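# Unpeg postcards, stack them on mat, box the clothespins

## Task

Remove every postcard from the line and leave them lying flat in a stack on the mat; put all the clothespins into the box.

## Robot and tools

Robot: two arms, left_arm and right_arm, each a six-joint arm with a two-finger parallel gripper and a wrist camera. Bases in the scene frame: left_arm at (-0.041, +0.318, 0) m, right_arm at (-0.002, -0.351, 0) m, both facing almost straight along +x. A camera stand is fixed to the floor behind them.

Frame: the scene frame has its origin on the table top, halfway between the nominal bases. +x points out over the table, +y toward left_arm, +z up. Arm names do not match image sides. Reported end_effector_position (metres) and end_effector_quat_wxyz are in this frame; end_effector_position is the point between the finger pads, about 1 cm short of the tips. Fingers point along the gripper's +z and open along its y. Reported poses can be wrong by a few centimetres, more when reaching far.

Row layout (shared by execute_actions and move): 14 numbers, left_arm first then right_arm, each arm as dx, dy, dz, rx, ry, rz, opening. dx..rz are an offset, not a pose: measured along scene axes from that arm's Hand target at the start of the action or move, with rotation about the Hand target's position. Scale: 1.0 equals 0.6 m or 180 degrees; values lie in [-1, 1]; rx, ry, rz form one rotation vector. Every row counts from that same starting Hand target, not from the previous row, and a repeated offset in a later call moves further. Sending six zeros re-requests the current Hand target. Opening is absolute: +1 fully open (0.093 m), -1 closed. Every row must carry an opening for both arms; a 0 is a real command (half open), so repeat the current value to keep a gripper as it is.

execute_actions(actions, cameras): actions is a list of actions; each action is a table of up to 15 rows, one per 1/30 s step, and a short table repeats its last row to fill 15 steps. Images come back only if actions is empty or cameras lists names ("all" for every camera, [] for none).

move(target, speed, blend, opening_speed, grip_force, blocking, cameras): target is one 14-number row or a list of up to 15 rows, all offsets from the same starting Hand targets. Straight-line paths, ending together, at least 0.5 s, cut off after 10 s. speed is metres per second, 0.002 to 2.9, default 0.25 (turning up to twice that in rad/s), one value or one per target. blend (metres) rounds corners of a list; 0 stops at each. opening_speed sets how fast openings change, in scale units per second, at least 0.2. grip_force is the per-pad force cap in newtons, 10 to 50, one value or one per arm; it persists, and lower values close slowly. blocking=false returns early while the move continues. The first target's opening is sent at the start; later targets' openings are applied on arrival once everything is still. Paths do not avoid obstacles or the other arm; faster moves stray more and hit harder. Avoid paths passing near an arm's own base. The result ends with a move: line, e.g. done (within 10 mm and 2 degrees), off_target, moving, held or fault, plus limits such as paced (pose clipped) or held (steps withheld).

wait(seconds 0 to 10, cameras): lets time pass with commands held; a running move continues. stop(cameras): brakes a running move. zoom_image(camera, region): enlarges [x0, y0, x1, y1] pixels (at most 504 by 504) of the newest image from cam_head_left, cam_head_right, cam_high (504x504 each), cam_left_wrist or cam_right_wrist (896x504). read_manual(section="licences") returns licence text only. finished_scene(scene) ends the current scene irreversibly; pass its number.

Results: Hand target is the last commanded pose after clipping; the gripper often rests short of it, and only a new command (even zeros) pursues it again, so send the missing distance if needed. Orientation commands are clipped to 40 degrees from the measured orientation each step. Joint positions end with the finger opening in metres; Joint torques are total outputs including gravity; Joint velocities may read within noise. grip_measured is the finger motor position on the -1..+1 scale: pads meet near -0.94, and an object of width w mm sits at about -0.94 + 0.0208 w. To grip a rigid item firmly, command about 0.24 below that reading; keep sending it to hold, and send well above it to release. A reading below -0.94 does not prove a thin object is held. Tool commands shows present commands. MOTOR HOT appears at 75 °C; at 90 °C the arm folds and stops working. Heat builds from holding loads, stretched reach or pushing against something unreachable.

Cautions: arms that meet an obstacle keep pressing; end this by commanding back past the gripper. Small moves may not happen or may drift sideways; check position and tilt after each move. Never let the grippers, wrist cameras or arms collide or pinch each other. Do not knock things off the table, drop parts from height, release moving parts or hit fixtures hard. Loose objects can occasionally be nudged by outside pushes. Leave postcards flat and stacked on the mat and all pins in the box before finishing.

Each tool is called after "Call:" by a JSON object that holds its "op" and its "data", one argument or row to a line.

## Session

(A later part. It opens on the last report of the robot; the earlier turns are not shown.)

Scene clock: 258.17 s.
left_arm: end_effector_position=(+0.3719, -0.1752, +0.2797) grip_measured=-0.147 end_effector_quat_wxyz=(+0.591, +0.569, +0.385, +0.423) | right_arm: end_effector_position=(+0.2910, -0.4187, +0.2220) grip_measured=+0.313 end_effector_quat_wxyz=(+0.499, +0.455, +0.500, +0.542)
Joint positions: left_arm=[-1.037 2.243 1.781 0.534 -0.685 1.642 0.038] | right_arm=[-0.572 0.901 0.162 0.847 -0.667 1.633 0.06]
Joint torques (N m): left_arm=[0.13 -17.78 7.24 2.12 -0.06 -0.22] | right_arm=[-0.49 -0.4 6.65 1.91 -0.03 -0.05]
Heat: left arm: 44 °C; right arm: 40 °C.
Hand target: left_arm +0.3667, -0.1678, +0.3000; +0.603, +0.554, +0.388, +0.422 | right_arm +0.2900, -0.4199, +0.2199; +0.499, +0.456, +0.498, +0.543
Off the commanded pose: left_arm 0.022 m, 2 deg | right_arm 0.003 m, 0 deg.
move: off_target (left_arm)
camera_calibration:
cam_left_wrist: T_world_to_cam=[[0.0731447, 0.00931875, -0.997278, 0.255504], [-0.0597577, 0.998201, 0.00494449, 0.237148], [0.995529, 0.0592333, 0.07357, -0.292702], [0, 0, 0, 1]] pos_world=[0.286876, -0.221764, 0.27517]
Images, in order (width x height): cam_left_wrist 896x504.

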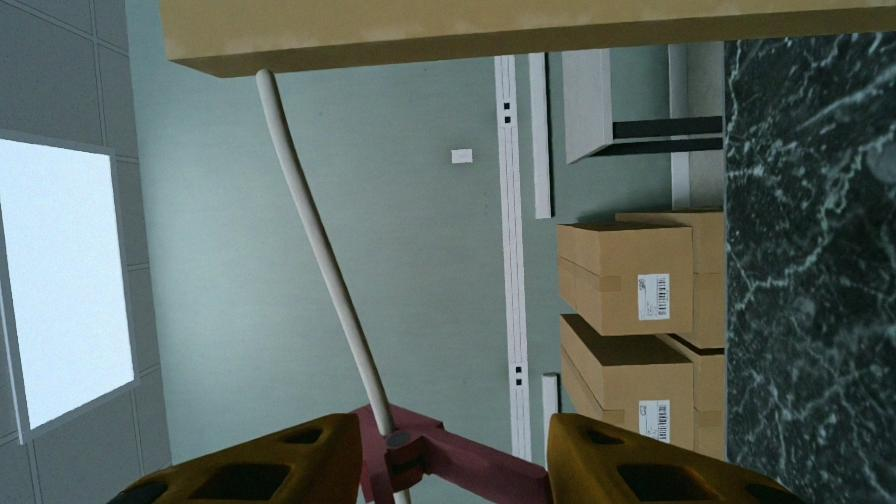

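Call:
{"op": "move", "data": {
  "target": [-0.003,0.002,0.014,0,0,0,-0.15,0,0,0,0,0,0,0.31],
  "speed": 0.06,
  "cameras": ["cam_left_wrist"]
}}

Scene clock: 259.93 s.
left_arm: end_effector_position=(+0.3707, -0.1726, +0.2884) grip_measured=-0.147 end_effector_quat_wxyz=(+0.595, +0.564, +0.386, +0.423) | right_arm: end_effector_position=(+0.2910, -0.4187, +0.2220) grip_measured=+0.313 end_effector_quat_wxyz=(+0.499, +0.455, +0.500, +0.542)
Joint positions: left_arm=[-1.037 2.227 1.781 0.53 -0.687 1.642 0.038] | right_arm=[-0.572 0.901 0.162 0.847 -0.667 1.633 0.06]
Joint torques (N m): left_arm=[-0.13 -17.73 8.13 1.92 -0.06 -0.22] | right_arm=[-0.44 -0.44 6.41 1.91 -0.04 -0.08]
Heat: left arm: 46 °C; right arm: 40 °C.
Hand target: left_arm +0.3649, -0.1666, +0.3086; +0.604, +0.554, +0.388, +0.422 | right_arm +0.2900, -0.4199, +0.2199; +0.499, +0.456, +0.498, +0.543
Off the commanded pose: left_arm 0.022 m, 2 deg | right_arm 0.003 m, 0 deg.
move: off_target (left_arm)
camera_calibration:
cam_left_wrist: T_world_to_cam=[[0.0788255, -0.000495471, -0.996888, 0.260336], [-0.061671, 0.998082, -0.00537249, 0.238086], [0.994979, 0.0619026, 0.0786438, -0.293079], [0, 0, 0, 1]] pos_world=[0.28577, -0.219358, 0.283854]
Images, in order (width x height): cam_left_wrist 896x504.

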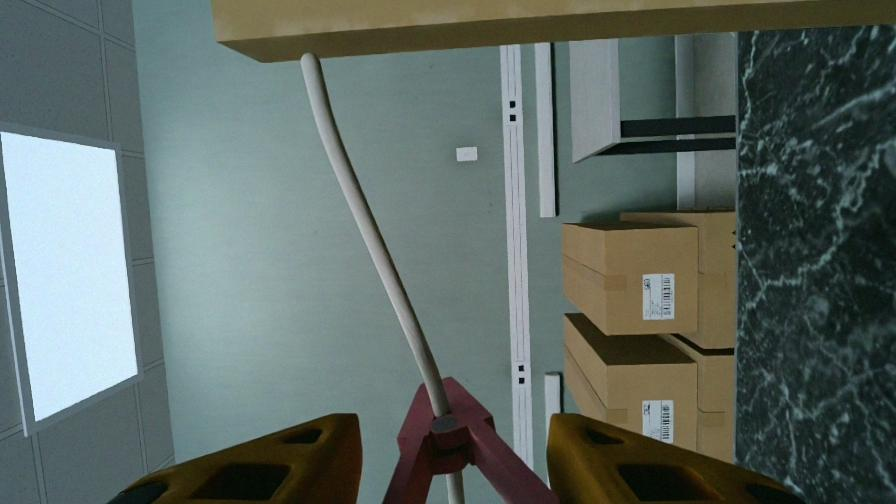

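Call:
{"op": "move", "data": {
  "target": [0,0,0,0,0,0,-0.9,0,0,0,0,0,0,0.31],
  "opening_speed": 0.4,
  "cameras": ["cam_left_wrist"]
}}

Scene clock: 262.67 s.
left_arm: end_effector_position=(+0.3708, -0.1725, +0.2882) grip_measured=-0.736 end_effector_quat_wxyz=(+0.594, +0.564, +0.386, +0.423) | right_arm: end_effector_position=(+0.2910, -0.4187, +0.2220) grip_measured=+0.313 end_effector_quat_wxyz=(+0.499, +0.455, +0.500, +0.542)
Joint positions: left_arm=[-1.037 2.227 1.781 0.529 -0.688 1.642 0.01] | right_arm=[-0.572 0.901 0.162 0.847 -0.667 1.633 0.06]
Joint torques (N m): left_arm=[-0.13 -17.73 8.13 1.94 -0.06 -0.2] | right_arm=[-0.43 -0.36 6.63 1.89 -0.02 -0.05]
Heat: left arm: 49 °C; right arm: 40 °C.
Hand target: left_arm +0.3649, -0.1666, +0.3086; +0.604, +0.554, +0.388, +0.422 | right_arm +0.2900, -0.4199, +0.2199; +0.499, +0.456, +0.498, +0.543
Off the commanded pose: left_arm 0.022 m, 2 deg | right_arm 0.003 m, 0 deg.
move: off_target (left_arm)
camera_calibration:
cam_left_wrist: T_world_to_cam=[[0.0783701, 0.000223339, -0.996924, 0.260528], [-0.062429, 0.998038, -0.00468407, 0.238106], [0.994968, 0.0626041, 0.0782303, -0.292897], [0, 0, 0, 1]] pos_world=[0.28587, -0.219361, 0.283755]
Images, in order (width x height): cam_left_wrist 896x504.

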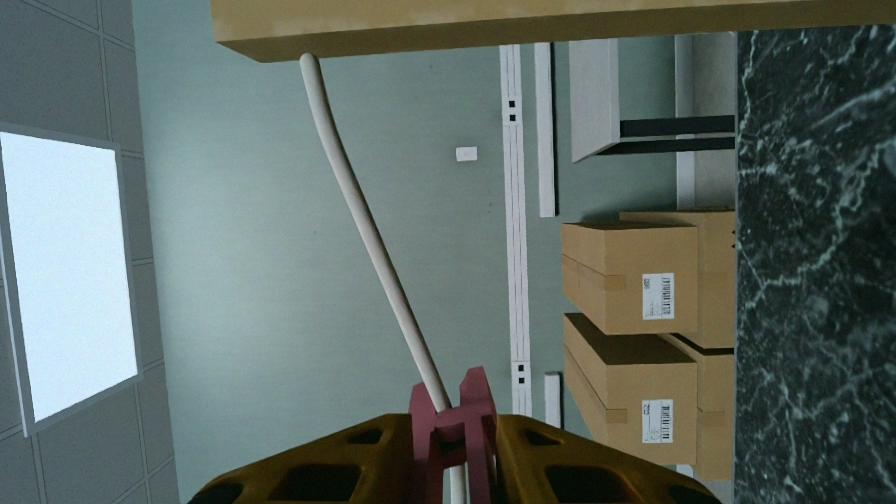

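Call:
{"op": "move", "data": {
  "target": [-0.1167,0.0425,-0.021,0,0,0,-0.9,0,0,0,0,0,0,0.31],
  "speed": 0.07,
  "cameras": ["cam_left_wrist"]
}}

Scene clock: 264.90 s.
left_arm: end_effector_position=(+0.2992, -0.1487, +0.2789) grip_measured=-0.754 end_effector_quat_wxyz=(+0.592, +0.567, +0.385, +0.423) | right_arm: end_effector_position=(+0.2910, -0.4187, +0.2220) grip_measured=+0.313 end_effector_quat_wxyz=(+0.499, +0.455, +0.500, +0.542)
Joint positions: left_arm=[-1.147 2.03 1.436 0.678 -0.795 1.655 0.009] | right_arm=[-0.572 0.901 0.162 0.847 -0.667 1.633 0.06]
Joint torques (N m): left_arm=[0.03 -15.56 6.97 2.08 -0.08 -0.16] | right_arm=[-0.44 -0.38 6.67 1.89 -0.04 -0.06]
Heat: left arm: 51 °C; right arm: 40 °C.
Hand target: left_arm +0.2949, -0.1411, +0.2959; +0.603, +0.554, +0.388, +0.422 | right_arm +0.2900, -0.4199, +0.2199; +0.499, +0.456, +0.498, +0.543
Off the commanded pose: left_arm 0.019 m, 2 deg | right_arm 0.003 m, 0 deg.
move: off_target (left_arm)
camera_calibration:
cam_left_wrist: T_world_to_cam=[[0.0749576, 0.00655699, -0.997165, 0.258921], [-0.0597455, 0.998211, 0.00207276, 0.207233], [0.995395, 0.0594208, 0.0752153, -0.222124], [0, 0, 0, 1]] pos_world=[0.214074, -0.195361, 0.274465]
Images, in order (width x height): cam_left_wrist 896x504.

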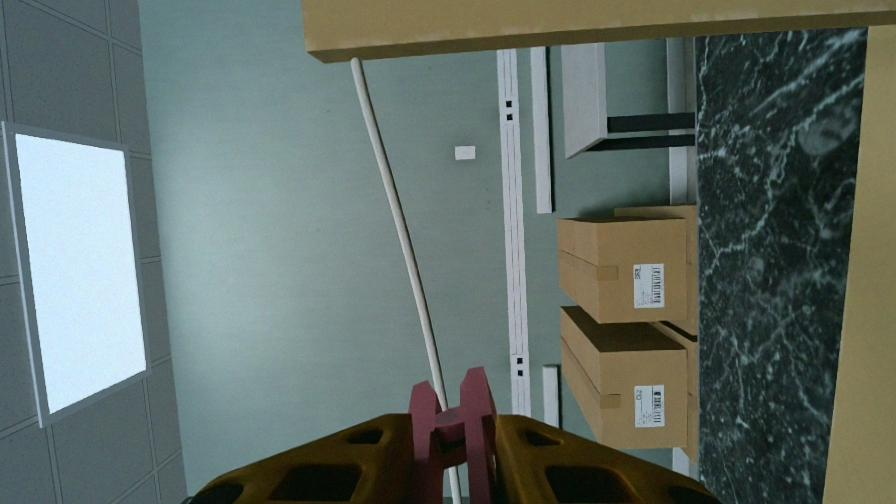

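Call:
{"op": "move", "data": {
  "target": [-0.1398,0.3618,-0.2182,0.0853,0.4836,0.0883,-0.85,0,0,0,0,0,0,0.31],
  "speed": 0.3,
  "cameras": ["cam_left_wrist","cam_head_left"]
}}

Scene clock: 269.90 s.
left_arm: end_effector_position=(+0.2096, +0.0804, +0.1633) grip_measured=-0.754 end_effector_quat_wxyz=(+0.042, +0.702, +0.709, +0.049) | right_arm: end_effector_position=(+0.2910, -0.4187, +0.2220) grip_measured=+0.313 end_effector_quat_wxyz=(+0.499, +0.455, +0.500, +0.542)
Joint positions: left_arm=[-0.805 1.78 1.669 -1.377 -0.101 0.756 0.009] | right_arm=[-0.572 0.901 0.162 0.847 -0.667 1.633 0.06]
Joint torques (N m): left_arm=[0.38 -7.5 9.91 0.37 0.11 -0.03] | right_arm=[-0.46 -0.43 6.61 1.92 -0.05 -0.06]
Heat: left arm: 51 °C; right arm: 40 °C.
Hand target: left_arm +0.2111, +0.0760, +0.1649; +0.042, +0.706, +0.706, +0.042 | right_arm +0.2900, -0.4199, +0.2199; +0.499, +0.456, +0.498, +0.543
Off the commanded pose: left_arm 0.005 m, 1 deg | right_arm 0.003 m, 0 deg.
move: done
camera_calibration:
cam_left_wrist: T_world_to_cam=[[-0.990459, -0.000948788, -0.137802, 0.232429], [-0.0575047, 0.911598, 0.40704, -0.0862553], [0.125234, 0.411081, -0.902956, 0.175979], [0, 0, 0, 1]] pos_world=[0.203213, 0.00650905, 0.22604]
Images, in order (width x height): cam_head_left 504x504, cam_left_wrist 896x504.

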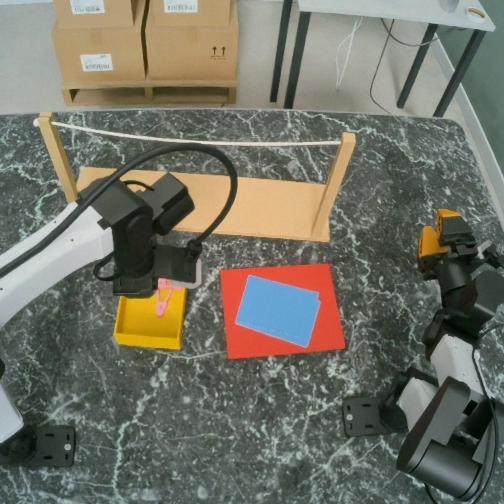

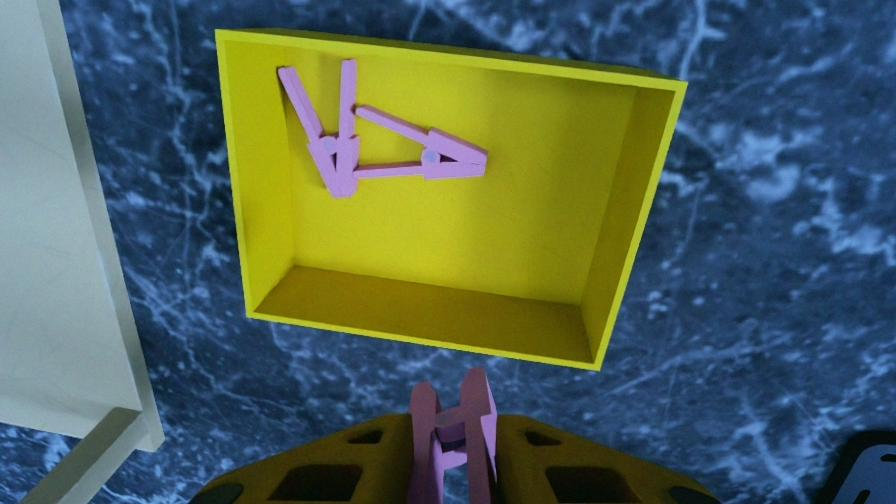

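Call:
{"op": "move", "data": {
  "target": [
    [0,0,-0.1585,0,0,0,-0.85,0,0,0,0,0,0,0.31],
    [0,0,-0.1585,0,0,0,-0.1,0,0,0,0,0,0,0.31],
    [0,0,0.03,0,0,0,-0.1,0,0,0,0,0,0,0.31]
  ],
  "speed": [0.1,0.1,0.12],
  "opening_speed": 0.5,
  "cameras": ["cam_left_wrist"]
}}

Scene clock: 275.67 s.
left_arm: end_effector_position=(+0.2110, +0.0789, +0.1806) grip_measured=-0.102 end_effector_quat_wxyz=(+0.042, +0.702, +0.709, +0.049) | right_arm: end_effector_position=(+0.2910, -0.4187, +0.2220) grip_measured=+0.313 end_effector_quat_wxyz=(+0.499, +0.455, +0.500, +0.542)
Joint positions: left_arm=[-0.805 1.801 1.764 -1.453 -0.1 0.757 0.04] | right_arm=[-0.572 0.901 0.162 0.847 -0.667 1.633 0.06]
Joint torques (N m): left_arm=[0.35 -8.27 9.29 0.37 0.11 -0.02] | right_arm=[-0.43 -0.4 6.54 1.92 -0.05 -0.05]
Heat: left arm: 49 °C; right arm: 40 °C.
Hand target: left_arm +0.2110, +0.0759, +0.1830; +0.042, +0.706, +0.706, +0.042 | right_arm +0.2900, -0.4199, +0.2199; +0.499, +0.456, +0.498, +0.543
Off the commanded pose: left_arm 0.004 m, 1 deg | right_arm 0.003 m, 0 deg.
move: done
camera_calibration:
cam_left_wrist: T_world_to_cam=[[-0.990598, 0.000324767, -0.136804, 0.235866], [-0.0560149, 0.911366, 0.407767, -0.092291], [0.124811, 0.411597, -0.902779, 0.192004], [0, 0, 0, 1]] pos_world=[0.204514, 0.00500591, 0.243238]
Images, in order (width x height): cam_left_wrist 896x504.

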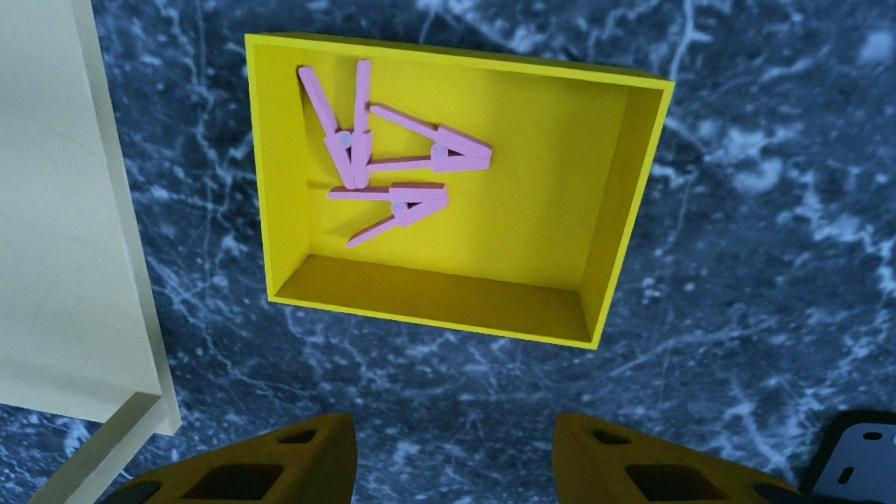

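Call:
{"op": "wait", "data": {
  "seconds": 0.1,
  "cameras": ["cam_head_left"]
}}

Scene clock: 276.00 s.
left_arm: end_effector_position=(+0.2109, +0.0790, +0.1806) grip_measured=-0.102 end_effector_quat_wxyz=(+0.041, +0.702, +0.709, +0.049) | right_arm: end_effector_position=(+0.2910, -0.4187, +0.2220) grip_measured=+0.313 end_effector_quat_wxyz=(+0.499, +0.455, +0.500, +0.542)
Joint positions: left_arm=[-0.805 1.801 1.764 -1.453 -0.1 0.757 0.04] | right_arm=[-0.572 0.901 0.162 0.847 -0.667 1.633 0.06]
Joint torques (N m): left_arm=[0.38 -8.29 9.29 0.36 0.11 -0.02] | right_arm=[-0.49 -0.39 6.6 1.92 -0.04 -0.07]
Heat: left arm: 49 °C; right arm: 40 °C.
Hand target: left_arm +0.2110, +0.0759, +0.1830; +0.042, +0.706, +0.706, +0.042 | right_arm +0.2900, -0.4199, +0.2199; +0.499, +0.456, +0.498, +0.543
Tool commands: left_gripper/opening=-0.1 right_gripper/opening=+0.31
Off the commanded pose: left_arm 0.004 m, 1 deg | right_arm 0.003 m, 0 deg.
wait: 0.10 s; at rest from the start
Images, in order (width x height): cam_head_left 504x504.

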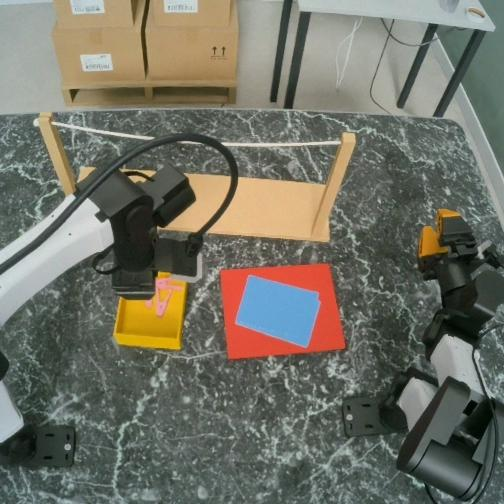

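Call:
{"op": "zoom_image", "data": {
  "camera": "cam_head_left",
  "region": [210, 250, 350, 370]
}}

Scaled by 3.600 from the camera's 504x504 image, which has a finer 720x720 frame.

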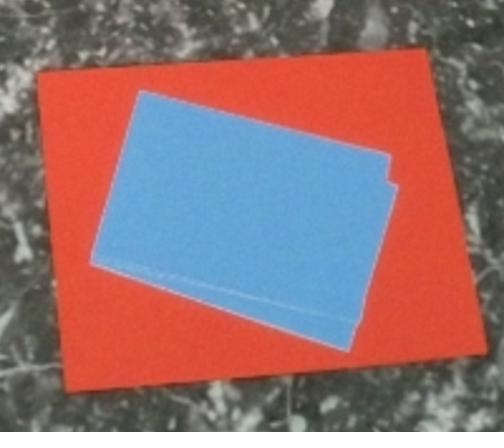

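Call:
{"op": "finished_scene", "data": {
  "scene": 2
}}

The scene is finished: the task was done.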